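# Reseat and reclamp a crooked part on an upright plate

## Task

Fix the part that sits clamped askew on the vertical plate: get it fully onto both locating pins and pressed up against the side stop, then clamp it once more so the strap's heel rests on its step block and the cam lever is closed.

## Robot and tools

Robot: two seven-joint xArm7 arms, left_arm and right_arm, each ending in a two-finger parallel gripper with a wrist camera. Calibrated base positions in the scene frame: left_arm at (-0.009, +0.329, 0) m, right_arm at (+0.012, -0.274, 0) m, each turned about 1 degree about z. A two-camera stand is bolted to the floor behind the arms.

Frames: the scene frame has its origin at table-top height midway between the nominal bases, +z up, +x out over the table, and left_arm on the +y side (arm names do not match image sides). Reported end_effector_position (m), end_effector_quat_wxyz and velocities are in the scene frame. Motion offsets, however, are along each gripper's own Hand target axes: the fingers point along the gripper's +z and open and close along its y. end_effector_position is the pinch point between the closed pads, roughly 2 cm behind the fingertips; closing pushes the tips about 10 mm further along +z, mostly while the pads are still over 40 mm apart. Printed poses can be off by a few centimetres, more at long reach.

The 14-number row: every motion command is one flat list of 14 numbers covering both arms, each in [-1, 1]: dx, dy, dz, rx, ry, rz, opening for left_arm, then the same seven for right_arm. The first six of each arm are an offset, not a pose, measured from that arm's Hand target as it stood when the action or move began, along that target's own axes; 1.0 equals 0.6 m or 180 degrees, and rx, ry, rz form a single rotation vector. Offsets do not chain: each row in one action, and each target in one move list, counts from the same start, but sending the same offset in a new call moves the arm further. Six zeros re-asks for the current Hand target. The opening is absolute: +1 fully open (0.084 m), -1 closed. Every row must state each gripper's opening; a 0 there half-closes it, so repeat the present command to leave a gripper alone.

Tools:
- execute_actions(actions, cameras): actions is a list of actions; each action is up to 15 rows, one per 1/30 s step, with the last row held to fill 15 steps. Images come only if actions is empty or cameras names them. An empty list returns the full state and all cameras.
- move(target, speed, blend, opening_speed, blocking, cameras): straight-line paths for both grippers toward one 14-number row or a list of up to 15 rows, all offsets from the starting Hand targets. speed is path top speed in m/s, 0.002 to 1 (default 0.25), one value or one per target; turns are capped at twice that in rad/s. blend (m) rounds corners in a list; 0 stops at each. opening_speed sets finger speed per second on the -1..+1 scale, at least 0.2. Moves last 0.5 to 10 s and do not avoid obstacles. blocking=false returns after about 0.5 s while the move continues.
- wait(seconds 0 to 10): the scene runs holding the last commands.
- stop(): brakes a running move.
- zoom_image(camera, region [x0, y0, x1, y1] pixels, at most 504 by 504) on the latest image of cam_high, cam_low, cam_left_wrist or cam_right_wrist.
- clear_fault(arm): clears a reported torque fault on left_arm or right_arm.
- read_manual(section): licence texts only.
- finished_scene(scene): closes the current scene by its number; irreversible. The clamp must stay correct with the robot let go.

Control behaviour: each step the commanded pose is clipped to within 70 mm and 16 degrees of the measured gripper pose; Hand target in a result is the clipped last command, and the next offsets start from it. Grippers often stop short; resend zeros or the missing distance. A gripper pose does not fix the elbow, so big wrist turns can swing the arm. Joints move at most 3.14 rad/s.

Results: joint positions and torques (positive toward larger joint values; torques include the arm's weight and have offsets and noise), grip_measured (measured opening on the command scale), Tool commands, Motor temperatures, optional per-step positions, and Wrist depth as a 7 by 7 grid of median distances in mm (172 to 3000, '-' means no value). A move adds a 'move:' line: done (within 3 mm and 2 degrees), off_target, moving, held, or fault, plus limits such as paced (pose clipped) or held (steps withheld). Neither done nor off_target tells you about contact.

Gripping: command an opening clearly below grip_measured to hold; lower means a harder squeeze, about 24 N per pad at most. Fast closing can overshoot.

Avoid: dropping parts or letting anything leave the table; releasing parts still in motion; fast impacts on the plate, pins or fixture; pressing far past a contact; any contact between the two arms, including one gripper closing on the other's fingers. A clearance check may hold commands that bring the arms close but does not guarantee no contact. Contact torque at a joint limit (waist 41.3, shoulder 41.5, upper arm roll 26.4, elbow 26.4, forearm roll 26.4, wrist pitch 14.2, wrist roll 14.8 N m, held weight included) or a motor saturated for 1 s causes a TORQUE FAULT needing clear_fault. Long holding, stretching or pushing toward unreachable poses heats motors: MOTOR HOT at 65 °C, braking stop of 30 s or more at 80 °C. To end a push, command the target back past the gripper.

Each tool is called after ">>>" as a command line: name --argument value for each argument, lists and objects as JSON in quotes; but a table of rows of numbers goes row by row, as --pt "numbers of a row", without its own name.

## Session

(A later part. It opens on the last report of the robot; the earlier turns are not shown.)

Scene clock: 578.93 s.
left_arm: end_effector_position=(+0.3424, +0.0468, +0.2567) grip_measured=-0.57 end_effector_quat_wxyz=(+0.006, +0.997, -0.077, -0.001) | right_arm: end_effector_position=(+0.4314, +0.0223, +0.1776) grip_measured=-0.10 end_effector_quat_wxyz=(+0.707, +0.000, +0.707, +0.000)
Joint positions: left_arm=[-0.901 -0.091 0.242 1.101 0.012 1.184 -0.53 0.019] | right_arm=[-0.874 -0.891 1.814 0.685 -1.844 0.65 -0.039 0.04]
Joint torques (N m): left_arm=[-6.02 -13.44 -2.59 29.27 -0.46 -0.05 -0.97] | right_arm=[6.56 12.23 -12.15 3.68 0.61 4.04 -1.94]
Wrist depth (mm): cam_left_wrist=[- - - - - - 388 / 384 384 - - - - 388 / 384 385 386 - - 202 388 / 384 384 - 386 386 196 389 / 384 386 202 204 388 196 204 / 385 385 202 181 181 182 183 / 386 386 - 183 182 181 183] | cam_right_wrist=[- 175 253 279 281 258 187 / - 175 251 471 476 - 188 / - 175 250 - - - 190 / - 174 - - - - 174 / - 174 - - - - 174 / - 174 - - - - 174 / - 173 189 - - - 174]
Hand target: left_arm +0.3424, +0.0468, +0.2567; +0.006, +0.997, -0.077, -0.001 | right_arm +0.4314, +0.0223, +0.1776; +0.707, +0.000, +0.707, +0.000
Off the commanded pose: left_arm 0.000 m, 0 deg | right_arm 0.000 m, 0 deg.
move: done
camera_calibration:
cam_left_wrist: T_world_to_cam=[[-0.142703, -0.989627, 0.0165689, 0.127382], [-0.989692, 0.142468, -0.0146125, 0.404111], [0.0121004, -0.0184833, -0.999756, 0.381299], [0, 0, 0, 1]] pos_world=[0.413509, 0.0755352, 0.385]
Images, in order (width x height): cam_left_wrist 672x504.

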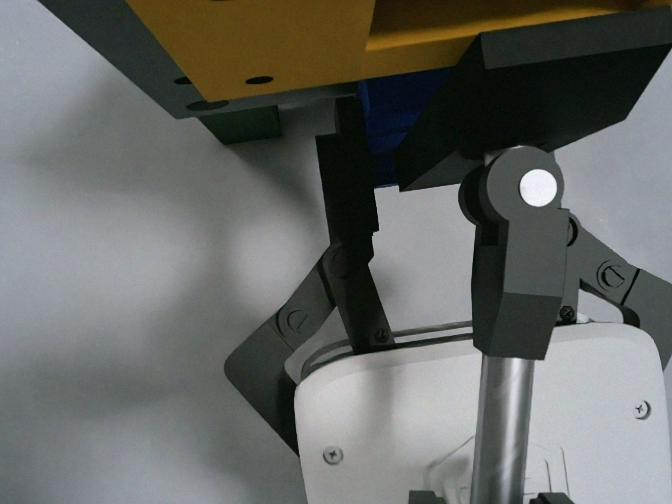

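>>> move --pt "0 0 -0.12 0 0 0 -0.4 0 0 0 0 0 0 -0.35" --pt "-0.0128 -0.1215 -0.2183 0.1159 0.0964 0.4373 -0.4 0 0 0 0 0 0 -0.35" --speed '[0.1,0.25]' --blend '[0.02,0]' --cameras '["cam_left_wrist"]'

>>> zoom_image --camera "cam_left_wrist" --region '[170, 20, 470, 390]'

>>> zoom_image --camera "cam_left_wrist" --region '[320, 130, 470, 300]'

Scene clock: 601.60 s.
left_arm: end_effector_position=(+0.3464, +0.1215, +0.3868) grip_measured=-0.42 end_effector_quat_wxyz=(-0.150, +0.698, -0.683, +0.154) | right_arm: end_effector_position=(+0.4314, +0.0223, +0.1776) grip_measured=-0.10 end_effector_quat_wxyz=(+0.707, +0.000, +0.707, +0.000)
Joint positions: left_arm=[-1.017 -0.528 0.273 0.979 0.469 1.202 0.663 0.026] | right_arm=[-0.874 -0.891 1.814 0.685 -1.844 0.65 -0.039 0.04]
Joint torques (N m): left_arm=[-6 -14.63 0.27 21.02 3.29 -3.99 0.73] | right_arm=[4.34 11.47 -11.8 6.58 1.7 4.43 -1.88]
Wrist depth (mm): cam_left_wrist=[226 210 236 556 539 514 483 / - 210 225 328 489 329 299 / - 209 225 262 340 305 291 / - 209 226 309 348 259 283 / - 208 226 334 451 321 296 / - 208 271 562 532 509 477 / 705 654 601 568 533 499 477] | cam_right_wrist=[- 175 252 278 281 258 187 / - 175 252 472 475 - 188 / - 175 250 - - - 189 / - 174 - - - - 174 / - 174 - - - - 174 / - 174 - - - - 173 / - 173 189 - - - 174]
Hand target: left_arm +0.3464, +0.1215, +0.3868; -0.150, +0.698, -0.683, +0.154 | right_arm +0.4314, +0.0223, +0.1776; +0.707, +0.000, +0.707, +0.000
Off the commanded pose: left_arm 0.000 m, 0 deg | right_arm 0.000 m, 0 deg.
move: done; blend cut to 0 m at target 1
camera_calibration:
cam_left_wrist: T_world_to_cam=[[-0.908997, -0.0327531, -0.415514, 0.516041], [-0.0229675, 0.999329, -0.0285279, -0.0343201], [0.416169, -0.0163884, -0.909139, 0.337511], [0, 0, 0, 1]] pos_world=[0.32783, 0.0567302, 0.520287]
Images, in order (width x height): cam_left_wrist 672x504.

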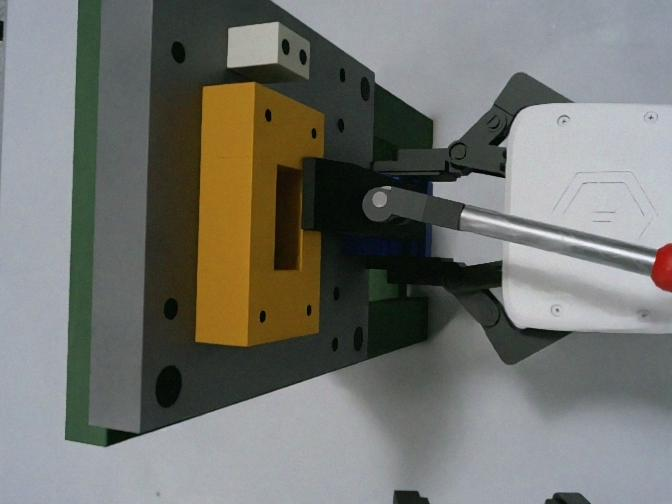

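Scaled by 1.362 from the camera's 672x504 image, which has a finer 960x720 frame.

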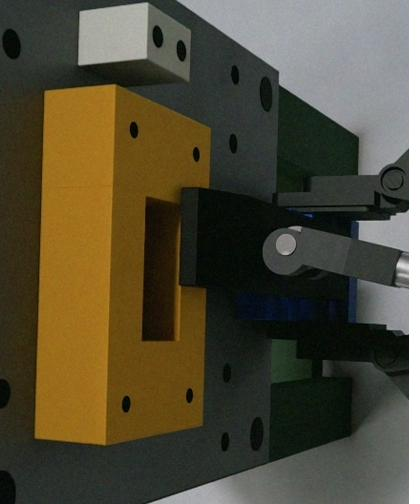

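Scaled by 2.965 from the camera's 672x504 image, which has a finer 960x720 frame.

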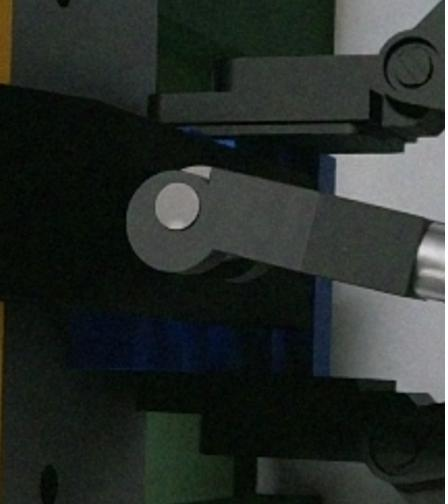

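>>> move --pt "0.0117 -0.0402 0.0862 -0.0216 0.0206 0.5065 -1 0 0 0 0 0 0 -0.35" --pt "0.0173 -0.0742 0.1883 -0.0216 0.0206 0.5065 -1 0 0 0 0 0 0 -0.35" --pt "0.0431 -0.0737 0.1883 -0.0216 0.0206 0.5065 -1 0 0 0 0 0 0 -0.35" --speed '[0.25,0.15,0.05]' --blend '[0.015,0.005,0]' --cameras '["cam_left_wrist"]'

Scene clock: 656.23 s.
left_arm: end_effector_position=(+0.4342, +0.0968, +0.3029) grip_measured=-1.00 end_effector_quat_wxyz=(+0.173, +0.000, +0.985, +0.001) | right_arm: end_effector_position=(+0.4314, +0.0223, +0.1776) grip_measured=-0.10 end_effector_quat_wxyz=(+0.707, +0.000, +0.707, +0.000)
Joint positions: left_arm=[-1.363 -0.223 0.762 1.071 0.427 0.981 2.335 0] | right_arm=[-0.874 -0.891 1.814 0.685 -1.844 0.65 -0.039 0.04]
Joint torques (N m): left_arm=[-2.9 9.92 6.28 40.93 2.7 -14.5 0.32] | right_arm=[1.84 9.93 -11 6.56 1.4 4.99 -1.72]
Wrist depth (mm): cam_left_wrist=[191 188 - 189 381 385 384 / - 196 195 196 393 400 400 / 226 202 205 202 227 414 413 / - 245 - 226 426 426 427 / - - 239 247 437 441 440 / 232 - 205 237 300 462 464 / 210 - 210 211 211 479 478] | cam_right_wrist=[- 175 252 279 281 258 187 / - 175 251 470 474 - 188 / - 174 249 - - - 189 / - 174 - - - - 174 / - 174 - - - - 174 / - 174 - - - - 174 / - 174 189 - - - 174]
Hand target: left_arm +0.4345, +0.0966, +0.3031; +0.174, +0.000, +0.985, +0.000 | right_arm +0.4314, +0.0223, +0.1776; +0.707, +0.000, +0.707, +0.000
Off the commanded pose: left_arm 0.000 m, 0 deg | right_arm 0.000 m, 0 deg.
move: done
camera_calibration:
cam_left_wrist: T_world_to_cam=[[-0.0125145, 0.99992, 0.00207941, -0.055588], [0.945166, 0.0111505, 0.326401, -0.442209], [0.326352, 0.00605013, -0.945229, 0.272046], [0, 0, 0, 1]] pos_world=[0.328482, 0.0588685, 0.401599]
Images, in order (width x height): cam_left_wrist 672x504.

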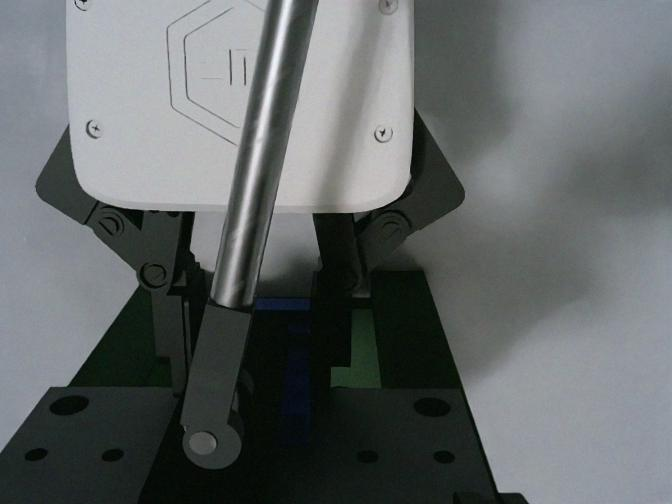

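>>> move --pt "0 0.012 0 0 0 0 -1 0 0 0 0 0 0 -0.35" --pt "0 0.0167 -0.05 0 0 0 -1 0 0 0 0 0 0 -0.35" --pt "0.0902 0.0387 -0.182 0.0216 -0.0206 -0.5065 -0.4 0 0 0 0 0 0 -0.35" --speed '[0.05,0.15,0.25]' --blend '[0.003,0.015,0]' --cameras '["cam_left_wrist"]'

>>> zoom_image --camera "cam_left_wrist" --region '[170, 20, 470, 390]'

Scene clock: 677.93 s.
left_arm: end_effector_position=(+0.3463, +0.1197, +0.3872) grip_measured=-0.42 end_effector_quat_wxyz=(-0.150, +0.698, -0.683, +0.154) | right_arm: end_effector_position=(+0.4314, +0.0223, +0.1776) grip_measured=-0.10 end_effector_quat_wxyz=(+0.707, +0.000, +0.707, +0.000)
Joint positions: left_arm=[-1.06 -0.53 0.3 0.984 0.488 1.212 0.644 0.026] | right_arm=[-0.874 -0.891 1.814 0.685 -1.844 0.65 -0.039 0.04]
Joint torques (N m): left_arm=[5.65 -14.18 -4.63 20.78 3.29 -0.56 -0.9] | right_arm=[-0.67 7.94 -10.73 6.49 1.6 5.32 -1.77]
Motor temperatures (°C): left_arm=[36 39 36 56 32 40 37] | right_arm=[40 35 40 43 36 34 40]
Wrist depth (mm): cam_left_wrist=[226 211 237 568 538 515 483 / - 210 225 329 491 333 299 / - 210 225 262 331 306 292 / - 209 226 309 339 259 243 / - 209 228 335 452 313 296 / - 209 271 562 534 501 479 / 707 652 602 570 533 500 477] | cam_right_wrist=[- 175 252 279 282 258 187 / - 175 251 471 474 - 188 / - 175 249 - - - 189 / - 174 - - - - 174 / - 174 - - - - 174 / - 174 - - - - 174 / - 174 189 - - - 174]
Hand target: left_arm +0.3463, +0.1197, +0.3872; -0.150, +0.698, -0.683, +0.154 | right_arm +0.4314, +0.0223, +0.1776; +0.707, +0.000, +0.707, +0.000
Off the commanded pose: left_arm 0.000 m, 0 deg | right_arm 0.000 m, 0 deg.
move: done
camera_calibration:
cam_left_wrist: T_world_to_cam=[[-0.908962, -0.0326627, -0.415598, 0.516043], [-0.0228829, 0.999332, -0.028492, -0.0325612], [0.416251, -0.0163881, -0.909102, 0.33775], [0, 0, 0, 1]] pos_world=[0.32773, 0.0549298, 0.520588]
Images, in order (width x height): cam_left_wrist 672x504.

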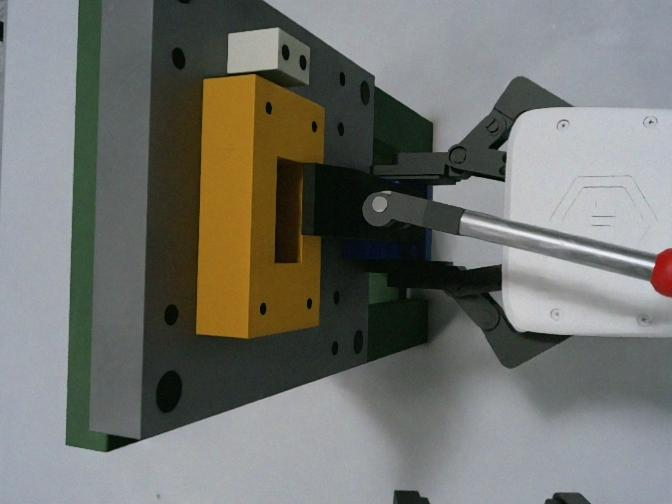

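Scaled by 1.362 from the camera's 672x504 image, which has a finer 960x720 frame.

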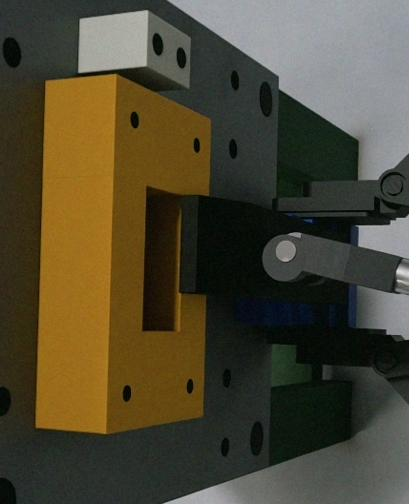

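>>> move --pt "0.0117 -0.0402 0.0862 -0.0216 0.0206 0.5065 -1 0 0 0 0 0 0 -0.35" --pt "0.0173 -0.0742 0.1883 -0.0216 0.0206 0.5065 -1 0 0 0 0 0 0 -0.35" --speed '[0.25,0.15]' --blend '[0.015,0]'

>>> move --target '[0,-0.015,0,0,0,0,-1,0,0,0,0,0,0,-0.35]' --speed 0.05

>>> move --target '[0,-0.0117,0,0,0,0,-1,0,0,0,0,0,0,-0.35]' --speed 0.05 --cameras '["cam_left_wrist","cam_low"]'

Scene clock: 749.03 s.
left_arm: end_effector_position=(+0.4343, +0.1102, +0.3035) grip_measured=-1.00 end_effector_quat_wxyz=(+0.174, +0.000, +0.985, +0.000) | right_arm: end_effector_position=(+0.4314, +0.0223, +0.1776) grip_measured=-0.10 end_effector_quat_wxyz=(+0.707, +0.000, +0.707, +0.000)
Joint positions: left_arm=[-1.398 -0.271 0.805 1.05 0.472 0.992 2.326 0] | right_arm=[-0.874 -0.891 1.814 0.685 -1.844 0.65 -0.039 0.04]
Joint torques (N m): left_arm=[-5.67 -3.93 -1 29.38 -2.16 -3.86 0.89] | right_arm=[-2.54 6.34 -10.17 6.64 1.33 5.83 -1.76]
Motor temperatures (°C): left_arm=[36 39 35 52 32 34 37] | right_arm=[40 35 40 43 36 34 40]
Wrist depth (mm): cam_left_wrist=[191 - 189 193 384 386 385 / 197 - 196 199 400 402 402 / 223 - 203 207 415 413 413 / - 423 - 420 429 427 427 / - - 234 387 437 442 442 / - - 222 243 453 465 464 / - - 208 209 219 479 482] | cam_right_wrist=[- 175 252 279 282 258 187 / - 175 251 469 474 - 188 / - 174 249 - - - 189 / - 174 - - - - 174 / - 174 - - - - 174 / - 174 - - - - 174 / - 173 189 - - - 174]
Hand target: left_arm +0.4343, +0.1102, +0.3034; +0.174, +0.000, +0.985, +0.000 | right_arm +0.4314, +0.0223, +0.1776; +0.707, +0.000, +0.707, +0.000
Off the commanded pose: left_arm 0.000 m, 0 deg | right_arm 0.000 m, 0 deg.
move: done

Scene clock: 749.87 s.
left_arm: end_effector_position=(+0.4343, +0.1013, +0.3034) grip_measured=-1.00 end_effector_quat_wxyz=(+0.174, +0.000, +0.985, +0.000) | right_arm: end_effector_position=(+0.4314, +0.0223, +0.1776) grip_measured=-0.10 end_effector_quat_wxyz=(+0.707, +0.000, +0.707, +0.000)
Joint positions: left_arm=[-1.409 -0.248 0.806 1.065 0.455 0.989 2.323 0] | right_arm=[-0.874 -0.891 1.814 0.685 -1.844 0.65 -0.039 0.04]
Joint torques (N m): left_arm=[-6.06 -4.22 -0.34 29.57 -2.11 -3.89 -0.9] | right_arm=[-2.94 6.27 -10.13 6.23 1.48 5.85 -1.66]
Wrist depth (mm): cam_left_wrist=[191 189 189 189 385 385 385 / 198 197 196 197 397 400 401 / 224 203 202 202 228 413 414 / - 234 - 229 428 428 426 / - - 235 238 437 443 442 / 229 - 206 243 297 464 463 / 208 - 208 208 209 481 478] | cam_right_wrist=[- 175 252 278 281 258 187 / - 175 251 468 475 - 188 / - 175 250 - - - 189 / - 174 - - - - 174 / - 174 - - - - 174 / - 174 - - - - 174 / - 174 189 - - - 174]
Hand target: left_arm +0.4343, +0.1012, +0.3034; +0.174, +0.000, +0.985, +0.000 | right_arm +0.4314, +0.0223, +0.1776; +0.707, +0.000, +0.707, +0.000
Off the commanded pose: left_arm 0.000 m, 0 deg | right_arm 0.000 m, 0 deg.
move: done

Scene clock: 750.67 s.
left_arm: end_effector_position=(+0.4343, +0.0943, +0.3034) grip_measured=-1.00 end_effector_quat_wxyz=(+0.174, +0.000, +0.985, +0.000) | right_arm: end_effector_position=(+0.4314, +0.0223, +0.1776) grip_measured=-0.10 end_effector_quat_wxyz=(+0.707, +0.000, +0.707, +0.000)
Joint positions: left_arm=[-1.417 -0.229 0.807 1.077 0.442 0.987 2.321 0] | right_arm=[-0.874 -0.891 1.814 0.685 -1.844 0.65 -0.039 0.04]
Joint torques (N m): left_arm=[-6.67 -4.86 -0.95 30.13 -2.62 -4.49 -0.89] | right_arm=[-3.67 6.29 -10.09 6.25 1.51 5.88 -1.75]
Wrist depth (mm): cam_left_wrist=[190 189 - 189 381 385 386 / 198 195 - 196 393 400 401 / 226 203 202 203 228 413 415 / 432 239 - 228 428 428 427 / 442 - 220 241 387 441 441 / 229 - 190 238 298 459 465 / 208 - 209 209 209 480 482] | cam_right_wrist=[- 175 252 278 280 258 187 / - 175 251 471 475 - 188 / - 175 249 - - - 189 / - 174 - - - - 174 / - 174 - - - - 174 / - 174 - - - - 174 / - 174 189 - - - 174]
Hand target: left_arm +0.4343, +0.0942, +0.3034; +0.174, +0.000, +0.985, +0.000 | right_arm +0.4314, +0.0223, +0.1776; +0.707, +0.000, +0.707, +0.000
Off the commanded pose: left_arm 0.000 m, 0 deg | right_arm 0.000 m, 0 deg.
move: done
camera_calibration:
cam_left_wrist: T_world_to_cam=[[-0.0124006, 0.999922, 0.00115135, -0.0527511], [0.944815, 0.0113402, 0.327409, -0.442616], [0.32737, 0.00514787, -0.944882, 0.272021], [0, 0, 0, 1]] pos_world=[0.328484, 0.056366, 0.402005]
Images, in order (width x height): cam_low 672x504, cam_left_wrist 672x504.

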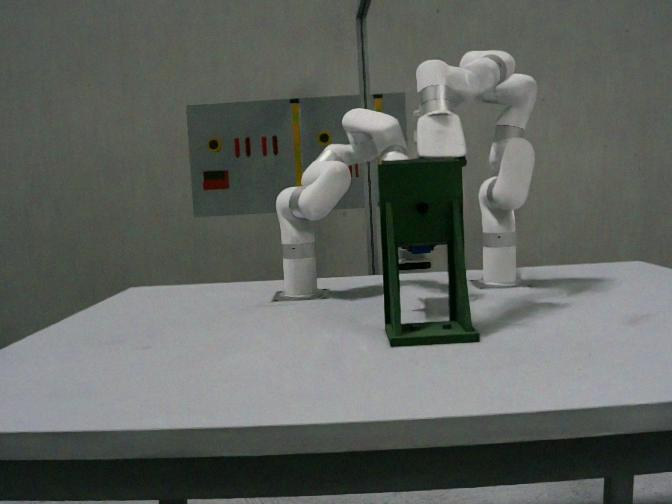

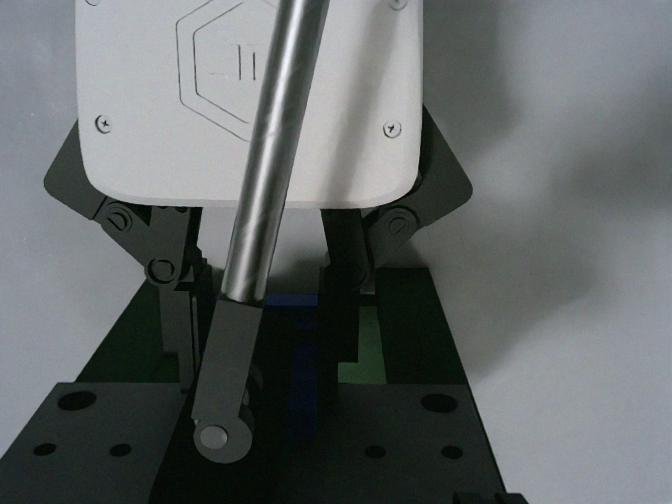

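>>> move --target '[0,-0.0033,0,0,0,0,-1,0,0,0,0,0,0,-0.35]' --speed 0.03

>>> move --target '[0,-0.0025,0,0,0,0,-1,0,0,0,0,0,0,-0.35]' --speed 0.03

Scene clock: 760.70 s.
left_arm: end_effector_position=(+0.4343, +0.0926, +0.3034) grip_measured=-1.00 end_effector_quat_wxyz=(+0.174, +0.000, +0.985, +0.001) | right_arm: end_effector_position=(+0.4314, +0.0223, +0.1776) grip_measured=-0.10 end_effector_quat_wxyz=(+0.707, +0.000, +0.707, +0.000)
Joint positions: left_arm=[-1.419 -0.224 0.807 1.08 0.438 0.987 2.32 0] | right_arm=[-0.874 -0.891 1.814 0.685 -1.844 0.65 -0.039 0.04]
Joint torques (N m): left_arm=[-15.07 7.49 -6.55 30.08 -4.2 -11.11 -0.72] | right_arm=[-5.04 5.93 -10.07 6.58 1.25 5.84 -1.84]
Wrist depth (mm): cam_left_wrist=[191 189 - 189 381 385 384 / 198 197 - 196 392 401 401 / 226 203 203 203 227 413 412 / 428 238 - 229 427 427 427 / 444 - 236 241 387 442 444 / 242 - 185 237 297 458 465 / 208 - 208 208 209 479 480] | cam_right_wrist=[- 175 252 279 281 258 187 / - 175 251 471 476 - 188 / - 174 250 - - - 189 / - 174 - - - - 174 / - 174 - - - - 174 / - 174 - - - - 174 / - 173 189 - - - 174]
Hand target: left_arm +0.4343, +0.0922, +0.3034; +0.174, +0.000, +0.985, +0.000 | right_arm +0.4314, +0.0223, +0.1776; +0.707, +0.000, +0.707, +0.000
Off the commanded pose: left_arm 0.000 m, 0 deg | right_arm 0.000 m, 0 deg.
move: done

Scene clock: 761.83 s.
left_arm: end_effector_position=(+0.4273, +0.1017, +0.2970) grip_measured=-1.00 end_effector_quat_wxyz=(+0.156, -0.004, +0.988, +0.020) | right_arm: end_effector_position=(+0.4314, +0.0223, +0.1776) grip_measured=-0.10 end_effector_quat_wxyz=(+0.707, +0.000, +0.707, +0.000)
Joint positions: left_arm=[-1.42 -0.221 0.808 1.083 0.436 1.04 2.32 0] | right_arm=[-0.874 -0.891 1.814 0.685 -1.844 0.65 -0.039 0.04]
Joint torques (N m): left_arm=[-2.12 -8 -4.13 24.96 -0.45 -0.28 -0.18] | right_arm=[-5.3 6.18 -10.29 6.09 1.26 5.82 -1.8]
Wrist depth (mm): cam_left_wrist=[185 183 - 187 382 385 387 / 190 188 191 192 394 399 400 / 197 195 197 198 406 410 412 / 221 - - 224 421 423 425 / - - 253 370 435 437 439 / - - 212 249 442 455 458 / 221 - 214 224 246 470 472] | cam_right_wrist=[- 175 253 279 281 258 187 / - 175 251 470 475 - 188 / - 175 250 - - - 189 / - 174 - - - - 174 / - 174 - - - - 174 / - 173 - - - - 174 / - 174 189 - - - 174]
Hand target: left_arm +0.4273, +0.1017, +0.2970; +0.156, -0.004, +0.988, +0.020 (not the last commanded pose) | right_arm +0.4314, +0.0223, +0.1776; +0.707, +0.000, +0.707, +0.000
Tool commands: left_gripper/opening=-1.0 right_gripper/opening=-0.35
Off the commanded pose: left_arm 0.015 m, 3 deg | right_arm 0.000 m, 0 deg.
TORQUE FAULT: the external load on joint 6 (wrist pitch) of the left arm reached its load limit, and that arm stopped. The contact can be on any part of that arm beyond that joint, not only on its tool. A torque fault puts only its own arm into a fault stop. That arm's remaining commands of this call were not run. The hold on joint 6 (wrist pitch) of that arm was moved back by the arm itself, up to 3 degrees, as the stop began. That arm is still stopped at the end of this call. While its stop runs, that arm, its gripper or tool too, takes no new command.
CLEAR FAULT: the left arm stays stopped (state 4) until you call clear_fault(arm="left_arm").
End effector pose when the fault began: left_arm: position (+0.4341, +0.0918, +0.3031), quat_wxyz (+0.173, +0.000, +0.985, +0.001)
Joint positions when the fault began: left_arm=[-1.421 -0.22 0.807 1.083 0.436 0.989 2.32 0]
move: fault (left_arm)

>>> clear_fault --arm "left_arm"

Scene clock: 771.20 s.
left_arm: end_effector_position=(+0.4273, +0.1017, +0.2970) grip_measured=-1.00 end_effector_quat_wxyz=(+0.156, -0.004, +0.988, +0.020) | right_arm: end_effector_position=(+0.4314, +0.0223, +0.1776) grip_measured=-0.10 end_effector_quat_wxyz=(+0.707, +0.000, +0.707, +0.000)
Joint positions: left_arm=[-1.42 -0.221 0.808 1.083 0.436 1.04 2.32 0] | right_arm=[-0.874 -0.891 1.814 0.685 -1.844 0.65 -0.039 0.04]
Joint torques (N m): left_arm=[-2.45 -7.98 -4.09 25.28 -0.52 -0.43 -0.13] | right_arm=[-8.13 5.77 -10.39 6.18 1.17 5.63 -1.9]
Wrist depth (mm): cam_left_wrist=[185 183 - 187 383 384 387 / 190 188 191 192 394 398 399 / 196 195 196 198 405 411 415 / 221 - - 224 420 423 424 / - - 253 369 432 438 439 / - - 213 249 443 455 458 / 221 - 214 225 247 471 473] | cam_right_wrist=[- 175 252 279 281 258 187 / - 175 251 469 475 - 188 / - 175 250 - - - 189 / - 174 - - - - 174 / - 174 - - - - 174 / - 174 - - - - 174 / - 173 189 - - - 174]
Hand target: left_arm +0.4273, +0.1017, +0.2970; +0.156, -0.004, +0.988, +0.020 (not the last commanded pose) | right_arm +0.4314, +0.0223, +0.1776; +0.707, +0.000, +0.707, +0.000
Tool commands: left_gripper/opening=-1.0 right_gripper/opening=-0.35
Off the commanded pose: left_arm 0.015 m, 3 deg | right_arm 0.000 m, 0 deg.
TORQUE FAULT, CONTINUED: the left arm's stop, for the torque fault of joint 6 (wrist pitch) that an earlier result reported, is over. The call counts as one of the actions that you can send in this scene. The hold on joint 6 (wrist pitch) of that arm was moved back by the arm itself, up to 3 degrees, as the stop began. That arm's target is now where it stood when the stop ended, not its last command. That arm's gripper keeps its grip as last carried out, and that arm accepts commands again: back off and push less far.
CLEAR FAULT: your call cleared the left arm's torque fault. If a joint's load stays at its limit, that arm stops again at once.

>>> move --pt "0 0.0167 -0.05 0 0 0 -1 0 0 0 0 0 0 -0.35" --pt "0.0823 0.0377 -0.1835 0.0409 -0.0192 -0.5067 -0.4 0 0 0 0 0 0 -0.35" --speed '[0.15,0.25]' --blend '[0.015,0]' --cameras '["cam_left_wrist"]'

>>> zoom_image --camera "cam_left_wrist" --region '[170, 20, 470, 390]'

Scene clock: 792.53 s.
left_arm: end_effector_position=(+0.3461, +0.1198, +0.3873) grip_measured=-0.42 end_effector_quat_wxyz=(-0.150, +0.698, -0.683, +0.154) | right_arm: end_effector_position=(+0.4314, +0.0223, +0.1776) grip_measured=-0.10 end_effector_quat_wxyz=(+0.707, +0.000, +0.707, +0.000)
Joint positions: left_arm=[-1.107 -0.538 0.333 0.986 0.51 1.222 0.625 0.026] | right_arm=[-0.874 -0.891 1.814 0.685 -1.844 0.65 -0.039 0.04]
Joint torques (N m): left_arm=[5.52 -13.63 -4.81 20.72 3.19 -0.57 -0.9] | right_arm=[-8.99 6.08 -10.58 5.9 0.75 5.46 -1.87]
Wrist depth (mm): cam_left_wrist=[227 211 237 567 539 513 483 / 226 211 226 330 490 333 299 / - 210 226 262 332 305 293 / - 209 226 309 339 259 283 / - 209 227 335 453 314 296 / - 209 272 561 532 503 479 / 711 650 604 570 532 499 477] | cam_right_wrist=[- 175 252 278 281 258 187 / - 175 251 470 476 - 188 / - 175 249 - - - 189 / - 174 - - - - 174 / - 174 - - - - 174 / - 174 - - - - 173 / - 173 189 - - - 175]
Hand target: left_arm +0.3461, +0.1198, +0.3873; -0.150, +0.698, -0.683, +0.154 | right_arm +0.4314, +0.0223, +0.1776; +0.707, +0.000, +0.707, +0.000
Off the commanded pose: left_arm 0.000 m, 0 deg | right_arm 0.000 m, 0 deg.
move: done
camera_calibration:
cam_left_wrist: T_world_to_cam=[[-0.909087, -0.0348077, -0.41515, 0.516101], [-0.0243032, 0.999237, -0.030561, -0.0313095], [0.415897, -0.0176931, -0.90924, 0.338284], [0, 0, 0, 1]] pos_world=[0.327729, 0.0552352, 0.520884]
Images, in order (width x height): cam_left_wrist 672x504.

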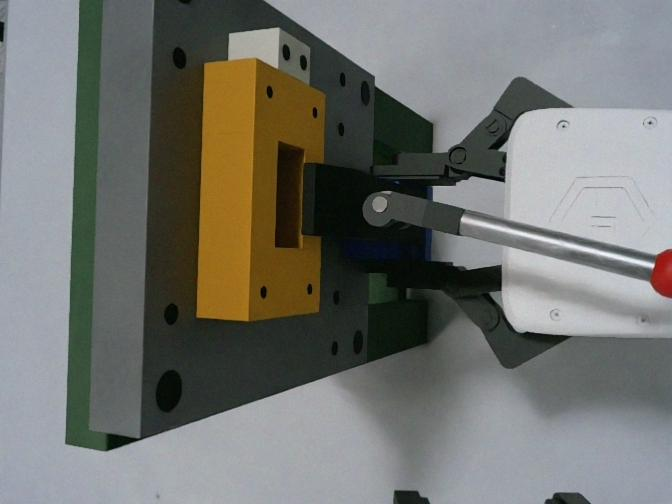

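Scaled by 1.362 from the camera's 672x504 image, which has a finer 960x720 frame.

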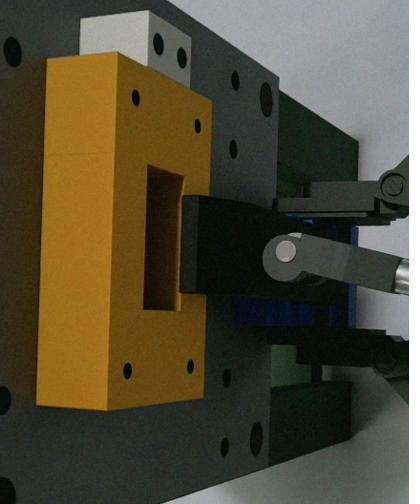

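>>> move --pt "0.1103 0.1013 0.062 -0.1159 -0.0964 -0.4373 -0.15 0 0 0 0 0 0 -0.35" --pt "0.1092 0.1517 0.1708 -0.1159 -0.0964 -0.4373 -0.15 0 0 0 0 0 0 -0.35" --speed '[0.25,0.1]' --cameras '["cam_left_wrist"]'

Scene clock: 836.37 s.
left_arm: end_effector_position=(+0.3079, +0.0520, +0.2569) grip_measured=-0.16 end_effector_quat_wxyz=(+0.007, +0.997, -0.077, -0.001) | right_arm: end_effector_position=(+0.4314, +0.0223, +0.1776) grip_measured=-0.10 end_effector_quat_wxyz=(+0.707, +0.000, +0.707, +0.000)
Joint positions: left_arm=[-0.98 -0.197 0.269 0.997 0.043 1.18 -0.6 0.037] | right_arm=[-0.874 -0.891 1.814 0.685 -1.844 0.65 -0.039 0.04]
Joint torques (N m): left_arm=[5.42 -10.89 1.39 20.64 -2.4 -3.51 0.78] | right_arm=[-8.89 6.32 -10.6 6.07 0.82 5.46 -1.86]
Wrist depth (mm): cam_left_wrist=[384 384 282 - - 387 388 / 384 384 386 200 386 198 388 / 384 384 - 200 386 196 203 / 384 - 202 182 181 182 183 / 385 385 - 182 182 182 183 / 384 386 - 183 - 182 184 / 385 386 - - 182 182 184] | cam_right_wrist=[- 175 251 279 281 258 187 / - 175 251 470 473 - 188 / - 174 250 - - - 189 / - 174 - - - - 174 / - 174 - - - - 174 / - 174 - - - - 174 / - 173 189 - - - 174]
Hand target: left_arm +0.3079, +0.0520, +0.2568; +0.007, +0.997, -0.077, -0.001 | right_arm +0.4314, +0.0223, +0.1776; +0.707, +0.000, +0.707, +0.000
Off the commanded pose: left_arm 0.000 m, 0 deg | right_arm 0.000 m, 0 deg.
move: done
camera_calibration:
cam_left_wrist: T_world_to_cam=[[-0.141303, -0.989792, 0.0185942, 0.126693], [-0.989896, 0.141044, -0.014578, 0.369346], [0.0118066, -0.0204662, -0.999721, 0.38227], [0, 0, 0, 1]] pos_world=[0.379003, 0.0811295, 0.385192]
Images, in order (width x height): cam_left_wrist 672x504.

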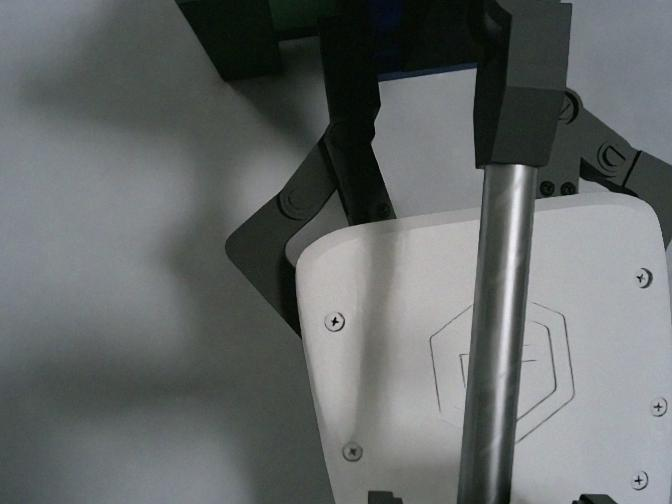

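>>> move --pt "0 0 0 0 0 0 -0.35 0 0 0 0 0 0 -0.35" --pt "0.0041 -0.0388 0 0 0 0.0667 -0.35 0 0 0 0 0 0 -0.35" --pt "0.0175 -0.0789 0 0 0 0.1389 -0.35 0 0 0 0 0 0 -0.35" --pt "0.0437 -0.12 0 0 0 0.2222 -0.35 0 0 0 0 0 0 -0.35" --pt "0.0717 -0.1471 0 0 0 0.2889 -0.35 0 0 0 0 0 0 -0.35" --speed 0.08 --blend '[0,0.01,0.01,0.01,0]' --cameras '["cam_left_wrist"]'

Scene clock: 859.20 s.
left_arm: end_effector_position=(+0.3639, +0.1326, +0.2556) grip_measured=-0.37 end_effector_quat_wxyz=(+0.007, +0.863, -0.506, +0.002) | right_arm: end_effector_position=(+0.4314, +0.0223, +0.1776) grip_measured=-0.10 end_effector_quat_wxyz=(+0.707, +0.000, +0.707, +0.000)
Joint positions: left_arm=[-0.991 -0.211 0.494 1 0.093 1.183 0.5 0.028] | right_arm=[-0.874 -0.891 1.814 0.685 -1.844 0.65 -0.039 0.04]
Joint torques (N m): left_arm=[-2.33 -7.9 4.24 29.55 0.85 -0.9 0.91] | right_arm=[-3.65 6.85 -10.43 5.66 0.4 5.47 -1.91]
Wrist depth (mm): cam_left_wrist=[- - - - - 203 201 / - - - 192 387 - 183 / - - 208 201 387 - 182 / 383 383 385 - 198 181 181 / 382 384 384 - 203 182 182 / 382 383 384 385 387 - 183 / 381 382 383 384 387 386 387] | cam_right_wrist=[- 175 252 279 282 258 187 / - 175 252 469 474 - 188 / - 175 249 - - - 189 / - 174 - - - - 174 / - 174 - - - - 174 / - 174 - - - - 174 / - 174 189 - - - 174]
Hand target: left_arm +0.3639, +0.1327, +0.2555; +0.007, +0.863, -0.506, +0.002 | right_arm +0.4314, +0.0223, +0.1776; +0.707, +0.000, +0.707, +0.000
Off the commanded pose: left_arm 0.000 m, 0 deg | right_arm 0.000 m, 0 deg.
move: done
camera_calibration:
cam_left_wrist: T_world_to_cam=[[-0.867028, -0.49806, 0.0140803, 0.41447], [-0.498258, 0.866629, -0.0263164, 0.141327], [0.000904724, -0.0298327, -0.999554, 0.387094], [0, 0, 0, 1]] pos_world=[0.429424, 0.0955008, 0.384805]
Images, in order (width x height): cam_left_wrist 672x504.

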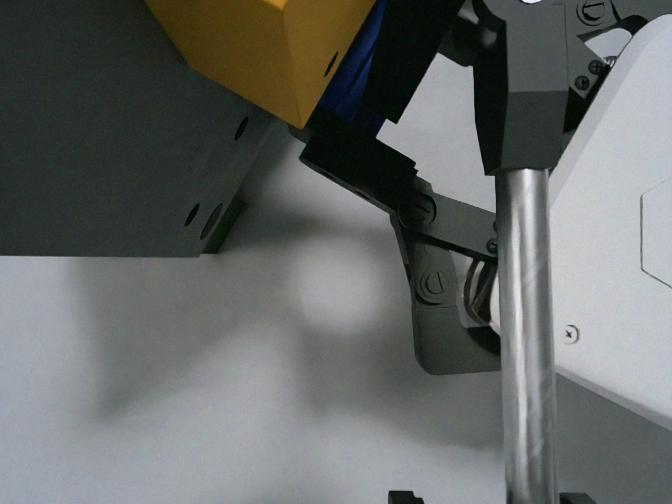

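>>> move --target '[0,0,0,0.1389,0,0,-0.35,0,0,0,0,0,0,-0.35]' --speed 0.2

>>> move --pt "0.0064 -0.0438 0.0204 0 0.0352 0.0755 -0.35 0 0 0 0 0 0 -0.35" --pt "0.0234 -0.082 0.0382 0 0.0681 0.146 -0.35 0 0 0 0 0 0 -0.35" --speed 0.06 --blend '[0.01,0]' --cameras '["cam_left_wrist"]'

Scene clock: 873.77 s.
left_arm: end_effector_position=(+0.3639, +0.1327, +0.2555) grip_measured=-0.37 end_effector_quat_wxyz=(-0.180, +0.844, -0.493, +0.112) | right_arm: end_effector_position=(+0.4314, +0.0223, +0.1776) grip_measured=-0.10 end_effector_quat_wxyz=(+0.707, +0.000, +0.707, +0.000)
Joint positions: left_arm=[-0.947 -0.332 0.271 0.799 0.572 1.028 0.076 0.028] | right_arm=[-0.874 -0.891 1.814 0.685 -1.844 0.65 -0.039 0.04]
Joint torques (N m): left_arm=[6.01 -19.12 -3.07 21.01 3.35 -3.52 -0.95] | right_arm=[7.28 8.09 -10.18 5.68 -0.01 5.69 -1.79]
Wrist depth (mm): cam_left_wrist=[- - - - - 213 186 / - - - 180 - 380 - / - - 180 203 208 - - / 528 486 191 307 349 193 - / 529 484 458 425 411 196 - / 528 483 457 424 403 378 360 / 526 484 455 423 402 372 360] | cam_right_wrist=[- 175 252 278 281 258 187 / - 175 251 469 474 - 188 / - 174 250 - - - 189 / - 174 - - - - 174 / - 174 - - - - 173 / - 174 - - - - 174 / - 174 188 - - - 174]
Hand target: left_arm +0.3639, +0.1327, +0.2555; -0.180, +0.844, -0.493, +0.112 | right_arm +0.4314, +0.0223, +0.1776; +0.707, +0.000, +0.707, +0.000
Off the commanded pose: left_arm 0.000 m, 0 deg | right_arm 0.000 m, 0 deg.
move: done

Scene clock: 878.50 s.
left_arm: end_effector_position=(+0.4181, +0.1469, +0.2552) grip_measured=-0.37 end_effector_quat_wxyz=(-0.148, +0.693, -0.688, +0.156) | right_arm: end_effector_position=(+0.4314, +0.0223, +0.1776) grip_measured=-0.10 end_effector_quat_wxyz=(+0.707, +0.000, +0.707, +0.000)
Joint positions: left_arm=[-0.991 -0.344 0.511 0.763 0.544 0.738 0.723 0.028] | right_arm=[-0.874 -0.891 1.814 0.685 -1.844 0.65 -0.039 0.04]
Joint torques (N m): left_arm=[-3.85 -7.06 1.82 34.26 -0.93 -4.66 0.82] | right_arm=[7.49 8.26 -9.99 5.61 -0.39 5.73 -1.81]
Wrist depth (mm): cam_left_wrist=[- - - - - 196 193 / - - - - - - - / - - - - - 195 183 / - - - 176 381 - 185 / - - - 176 323 - 184 / - - - 418 402 377 360 / 513 483 456 422 401 371 359] | cam_right_wrist=[- 175 252 279 281 258 187 / - 175 251 472 474 - 188 / - 175 250 - - - 189 / - 174 - - - - 174 / - 174 - - - - 174 / - 174 - - - - 174 / - 174 189 - - - 174]
Hand target: left_arm +0.4181, +0.1469, +0.2552; -0.148, +0.693, -0.688, +0.156 | right_arm +0.4314, +0.0223, +0.1776; +0.707, +0.000, +0.707, +0.000
Off the commanded pose: left_arm 0.000 m, 0 deg | right_arm 0.000 m, 0 deg.
move: done
camera_calibration:
cam_left_wrist: T_world_to_cam=[[-0.909432, -0.0207117, -0.415337, 0.525721], [-0.00779808, 0.999433, -0.0327642, -0.0670507], [0.41578, -0.026558, -0.909078, 0.190116], [0, 0, 0, 1]] pos_world=[0.398539, 0.0829503, 0.388984]
Images, in order (width x height): cam_left_wrist 672x504.

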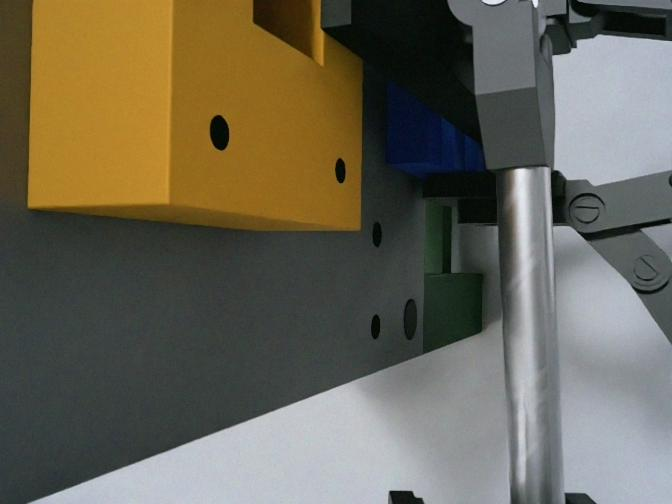

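>>> move --target '[0,-0.0091,0.0042,0,0,0,-0.35,0,0,0,0,0,0,-0.35]' --speed 0.04 --cameras '["cam_left_wrist"]'

Scene clock: 891.80 s.
left_arm: end_effector_position=(+0.4241, +0.1470, +0.2552) grip_measured=-0.37 end_effector_quat_wxyz=(-0.148, +0.693, -0.688, +0.156) | right_arm: end_effector_position=(+0.4314, +0.0223, +0.1776) grip_measured=-0.10 end_effector_quat_wxyz=(+0.707, +0.000, +0.707, +0.000)
Joint positions: left_arm=[-0.995 -0.325 0.523 0.778 0.534 0.731 0.737 0.028] | right_arm=[-0.874 -0.891 1.814 0.685 -1.844 0.65 -0.039 0.04]
Joint torques (N m): left_arm=[-5.96 -7.56 -0.37 35.32 -1.88 -6.19 0.63] | right_arm=[7.24 7.96 -10.27 5.84 -0.7 5.53 -1.74]
Motor temperatures (°C): left_arm=[36 39 35 56 32 34 37] | right_arm=[40 35 40 42 36 34 40]
Wrist depth (mm): cam_left_wrist=[- - - - - - 197 / - - - - - 374 - / - - - - 176 195 180 / - - - - 213 - 183 / - - - - 213 379 - / - - - 417 402 378 359 / - 482 454 422 402 371 359] | cam_right_wrist=[- 175 252 278 281 258 187 / - 175 251 471 474 - 188 / - 174 249 - - - 189 / - 174 - - - - 174 / - 174 - - - - 174 / - 174 - - - - 174 / - 173 189 - - - 175]
Hand target: left_arm +0.4241, +0.1469, +0.2552; -0.148, +0.693, -0.688, +0.156 | right_arm +0.4314, +0.0223, +0.1776; +0.707, +0.000, +0.707, +0.000
Off the commanded pose: left_arm 0.000 m, 0 deg | right_arm 0.000 m, 0 deg.
move: done
camera_calibration:
cam_left_wrist: T_world_to_cam=[[-0.909471, -0.0206196, -0.415256, 0.531154], [-0.00771712, 0.999435, -0.0327255, -0.0670515], [0.415696, -0.0265584, -0.909116, 0.187669], [0, 0, 0, 1]] pos_world=[0.404539, 0.08295, 0.388984]
Images, in order (width x height): cam_left_wrist 672x504.

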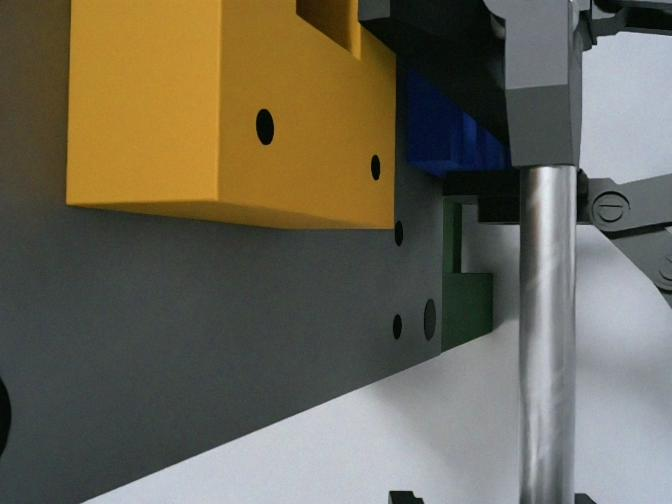

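>>> move --target '[0,-0.0038,0.0018,0,0,0,-0.35,0,0,0,0,0,0,-0.35]' --speed 0.03 --cameras '["cam_left_wrist"]'

Scene clock: 900.80 s.
left_arm: end_effector_position=(+0.4265, +0.1469, +0.2551) grip_measured=-0.36 end_effector_quat_wxyz=(-0.148, +0.693, -0.688, +0.156) | right_arm: end_effector_position=(+0.4314, +0.0223, +0.1776) grip_measured=-0.10 end_effector_quat_wxyz=(+0.707, +0.000, +0.707, +0.000)
Joint positions: left_arm=[-0.996 -0.317 0.528 0.784 0.529 0.727 0.743 0.028] | right_arm=[-0.874 -0.891 1.814 0.685 -1.844 0.65 -0.039 0.04]
Joint torques (N m): left_arm=[-2.61 -6.92 2.91 44.78 0.29 -9.68 0.64] | right_arm=[7.07 8.71 -10.09 5.9 -0.7 5.59 -1.49]
Motor temperatures (°C): left_arm=[36 39 35 58 32 34 37] | right_arm=[40 35 40 42 36 34 40]
Wrist depth (mm): cam_left_wrist=[- - - - - - 196 / - - - - - 374 - / - - - - - 201 184 / - - - - 379 - 182 / - - - - 297 - - / - - - 416 402 371 359 / - 482 453 422 400 371 360] | cam_right_wrist=[- 175 252 279 281 258 187 / - 175 251 471 476 - 188 / - 174 249 - - - 189 / - 174 - - - - 174 / - 174 - - - - 174 / - 174 - - - - 174 / - 174 189 - - - 174]
Hand target: left_arm +0.4267, +0.1469, +0.2552; -0.148, +0.693, -0.688, +0.156 | right_arm +0.4314, +0.0223, +0.1776; +0.707, +0.000, +0.707, +0.000
Off the commanded pose: left_arm 0.000 m, 0 deg | right_arm 0.000 m, 0 deg.
move: done
camera_calibration:
cam_left_wrist: T_world_to_cam=[[-0.909565, -0.0204424, -0.415059, 0.533242], [-0.00760496, 0.999441, -0.0325588, -0.0671468], [0.415492, -0.0264579, -0.909212, 0.186692], [0, 0, 0, 1]] pos_world=[0.406939, 0.0829495, 0.388883]
Images, in order (width x height): cam_left_wrist 672x504.

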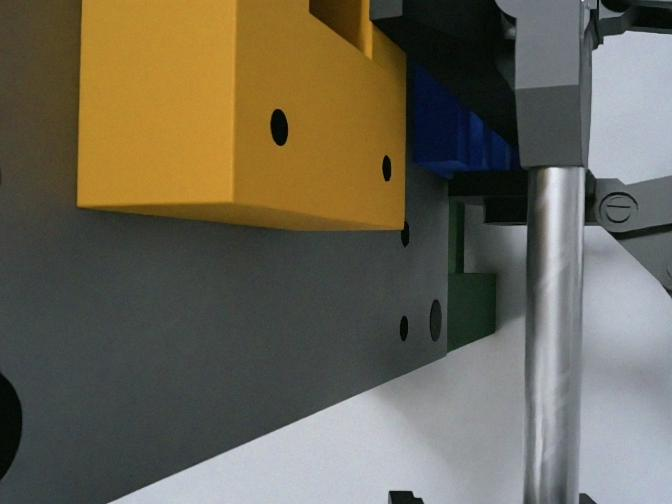

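>>> move --pt "0 0.012 -0.004 0 0 0 -0.15 0 0 0 0 0 0 -0.35" --pt "0 0.012 -0.1 0 0 0 -0.15 0 0 0 0 0 0 -0.35" --pt "-0.1 0.0955 -0.28 0 0 0 -0.15 0 0 0 0 0 0 -0.35" --speed '[0.05,0.15,0.3]' --blend '[0.003,0.02,0]' --cameras '["cam_left_wrist"]'

>>> move --pt "0 0 0 0 0 0 -0.15 0 0 0 0 0 0 0.6" --pt "0 0 0 0 0 0 -0.15 0 0 -0.22 0 0 0 0.6" --pt "0 0 0 0 0 0 -0.15 -0.18 0 -0.28 0 0 0 0.6" --speed 0.2 --opening_speed 1 --blend '[0,0.03,0]' --cameras '["cam_right_wrist"]'

>>> zoom_image --camera "cam_right_wrist" --region '[150, 60, 560, 500]'

Scene clock: 922.33 s.
left_arm: end_effector_position=(+0.3039, +0.2082, +0.3827) grip_measured=-0.16 end_effector_quat_wxyz=(-0.148, +0.693, -0.688, +0.156) | right_arm: end_effector_position=(+0.4314, +0.0223, +0.1776) grip_measured=-0.10 end_effector_quat_wxyz=(+0.707, +0.000, +0.707, +0.000)
Joint positions: left_arm=[-0.952 -0.852 0.281 0.783 0.512 1.299 0.754 0.037] | right_arm=[-0.874 -0.891 1.814 0.685 -1.844 0.65 -0.039 0.04]
Joint torques (N m): left_arm=[5.4 -7.03 -5.14 28.71 -2 -0.47 0.87] | right_arm=[6.8 8.95 -10.36 5.8 -0.77 5.64 -1.35]
Motor temperatures (°C): left_arm=[36 39 35 64 32 37 37] | right_arm=[40 35 40 42 36 34 40]
Wrist depth (mm): cam_left_wrist=[229 247 274 355 319 304 291 / 229 262 326 359 323 309 297 / 247 290 339 474 524 505 476 / 709 650 599 560 532 506 476 / 703 649 601 560 531 503 475 / 704 645 598 566 529 502 474 / 698 632 596 555 528 501 472] | cam_right_wrist=[- 175 252 279 281 258 187 / - 175 251 469 473 - 188 / - 174 249 - - - 189 / - 175 - - - - 174 / - 174 - - - - 174 / - 174 - - - - 174 / - 174 189 - - - 175]
Hand target: left_arm +0.3039, +0.2082, +0.3828; -0.148, +0.693, -0.688, +0.156 | right_arm +0.4314, +0.0223, +0.1776; +0.707, +0.000, +0.707, +0.000
Off the commanded pose: left_arm 0.000 m, 0 deg | right_arm 0.000 m, 0 deg.
MOTOR HOT: joint 4 (elbow) of the left arm reports 64 °C; the controller stops that arm at 80 °C. To cool a motor, set the load down, stop pushing, or move to a pose that needs little force. At that limit the left arm can sag while its brakes close.
move: done
camera_calibration:
cam_left_wrist: T_world_to_cam=[[-0.909472, -0.0206193, -0.415254, 0.476044], [-0.00767534, 0.999432, -0.0328163, -0.125036], [0.415695, -0.0266583, -0.909113, 0.35519], [0, 0, 0, 1]] pos_world=[0.284339, 0.14425, 0.516484]
Images, in order (width x height): cam_left_wrist 672x504.

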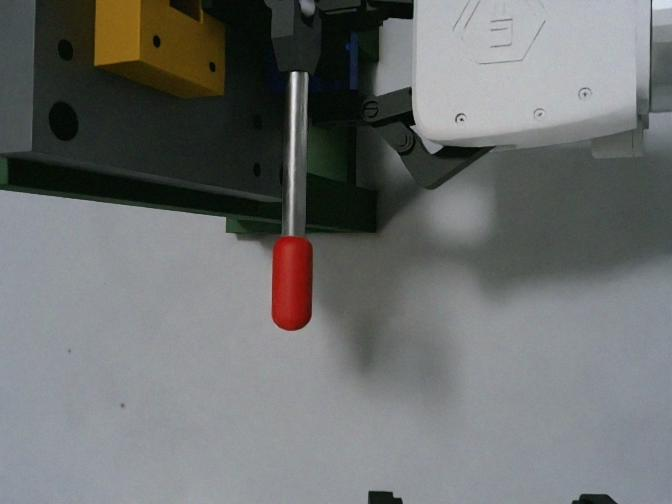

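Scene clock: 925.77 s.
left_arm: end_effector_position=(+0.3039, +0.2082, +0.3828) grip_measured=-0.16 end_effector_quat_wxyz=(-0.148, +0.693, -0.688, +0.156) | right_arm: end_effector_position=(+0.2634, +0.0223, +0.2857) grip_measured=+0.60 end_effector_quat_wxyz=(+0.707, +0.000, +0.707, +0.000)
Joint positions: left_arm=[-0.952 -0.852 0.281 0.783 0.512 1.299 0.754 0.037] | right_arm=[0.268 -0.757 1.161 0.389 -1.267 0.909 -0.765 0.069]
Joint torques (N m): left_arm=[5.58 -7.15 -5.28 28.65 -1.92 -0.65 0.75] | right_arm=[7.69 -2.95 -7.94 7.02 1.53 0.35 -2.29]
Motor temperatures (°C): left_arm=[36 39 35 63 32 37 37] | right_arm=[40 35 40 42 36 34 40]
Wrist depth (mm): cam_left_wrist=[229 247 274 356 535 518 197 / 229 262 326 551 535 510 477 / 247 291 340 514 532 509 478 / 710 652 598 560 532 507 476 / 706 649 600 557 532 505 474 / 700 643 599 563 528 503 474 / 698 630 598 555 527 500 472] | cam_right_wrist=[648 648 345 662 664 345 674 / 1465 - 344 823 824 344 - / 1702 1804 343 324 299 343 - / - - 323 323 322 322 - / - - 323 323 290 323 - / - - 322 302 293 322 - / - - 322 301 301 322 -]
Hand target: left_arm +0.3039, +0.2082, +0.3828; -0.148, +0.693, -0.688, +0.156 | right_arm +0.2634, +0.0223, +0.2857; +0.707, +0.000, +0.707, +0.000
Off the commanded pose: left_arm 0.000 m, 0 deg | right_arm 0.000 m, 0 deg.
MOTOR HOT: still on. Joint 4 (elbow) of the left arm reports 63 °C.
move: done
camera_calibration:
cam_right_wrist: T_world_to_cam=[[-0.0143378, 0.999858, 0.00882137, 0.000996258], [0.00985815, -0.00868049, 0.999914, -0.221688], [0.999849, 0.0144235, -0.00973229, -0.13465], [0, 0, 0, 1]] pos_world=[0.136829, -0.000978358, 0.22035]
Images, in order (width x height): cam_right_wrist 672x504.

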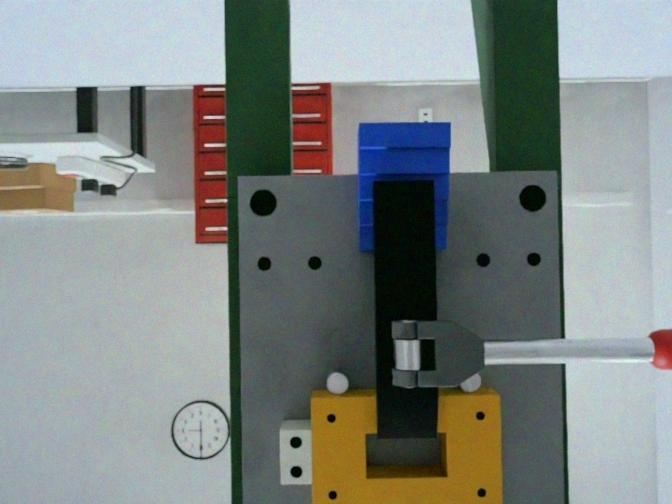

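Scaled by 1.145 from the camera's 672x504 image, which has a finer 960x720 frame.

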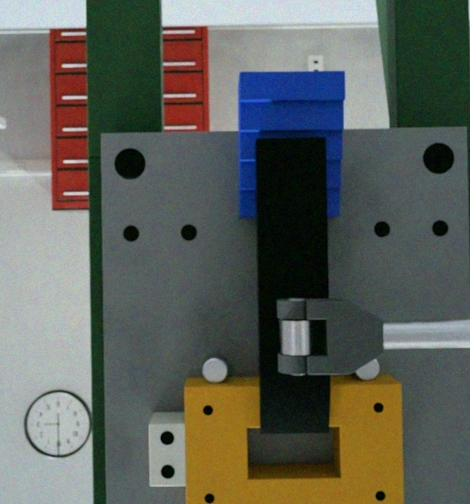

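>>> zoom_image --camera "cam_right_wrist" --region '[270, 360, 510, 504]'

Scaled by 2.100 from the camera's 672x504 image, which has a finer 960x720 frame.

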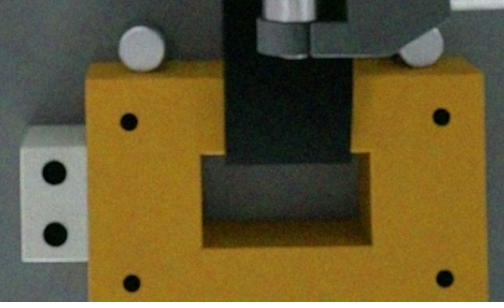

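>>> finished_scene --scene 2

The scene is finished: the task was done.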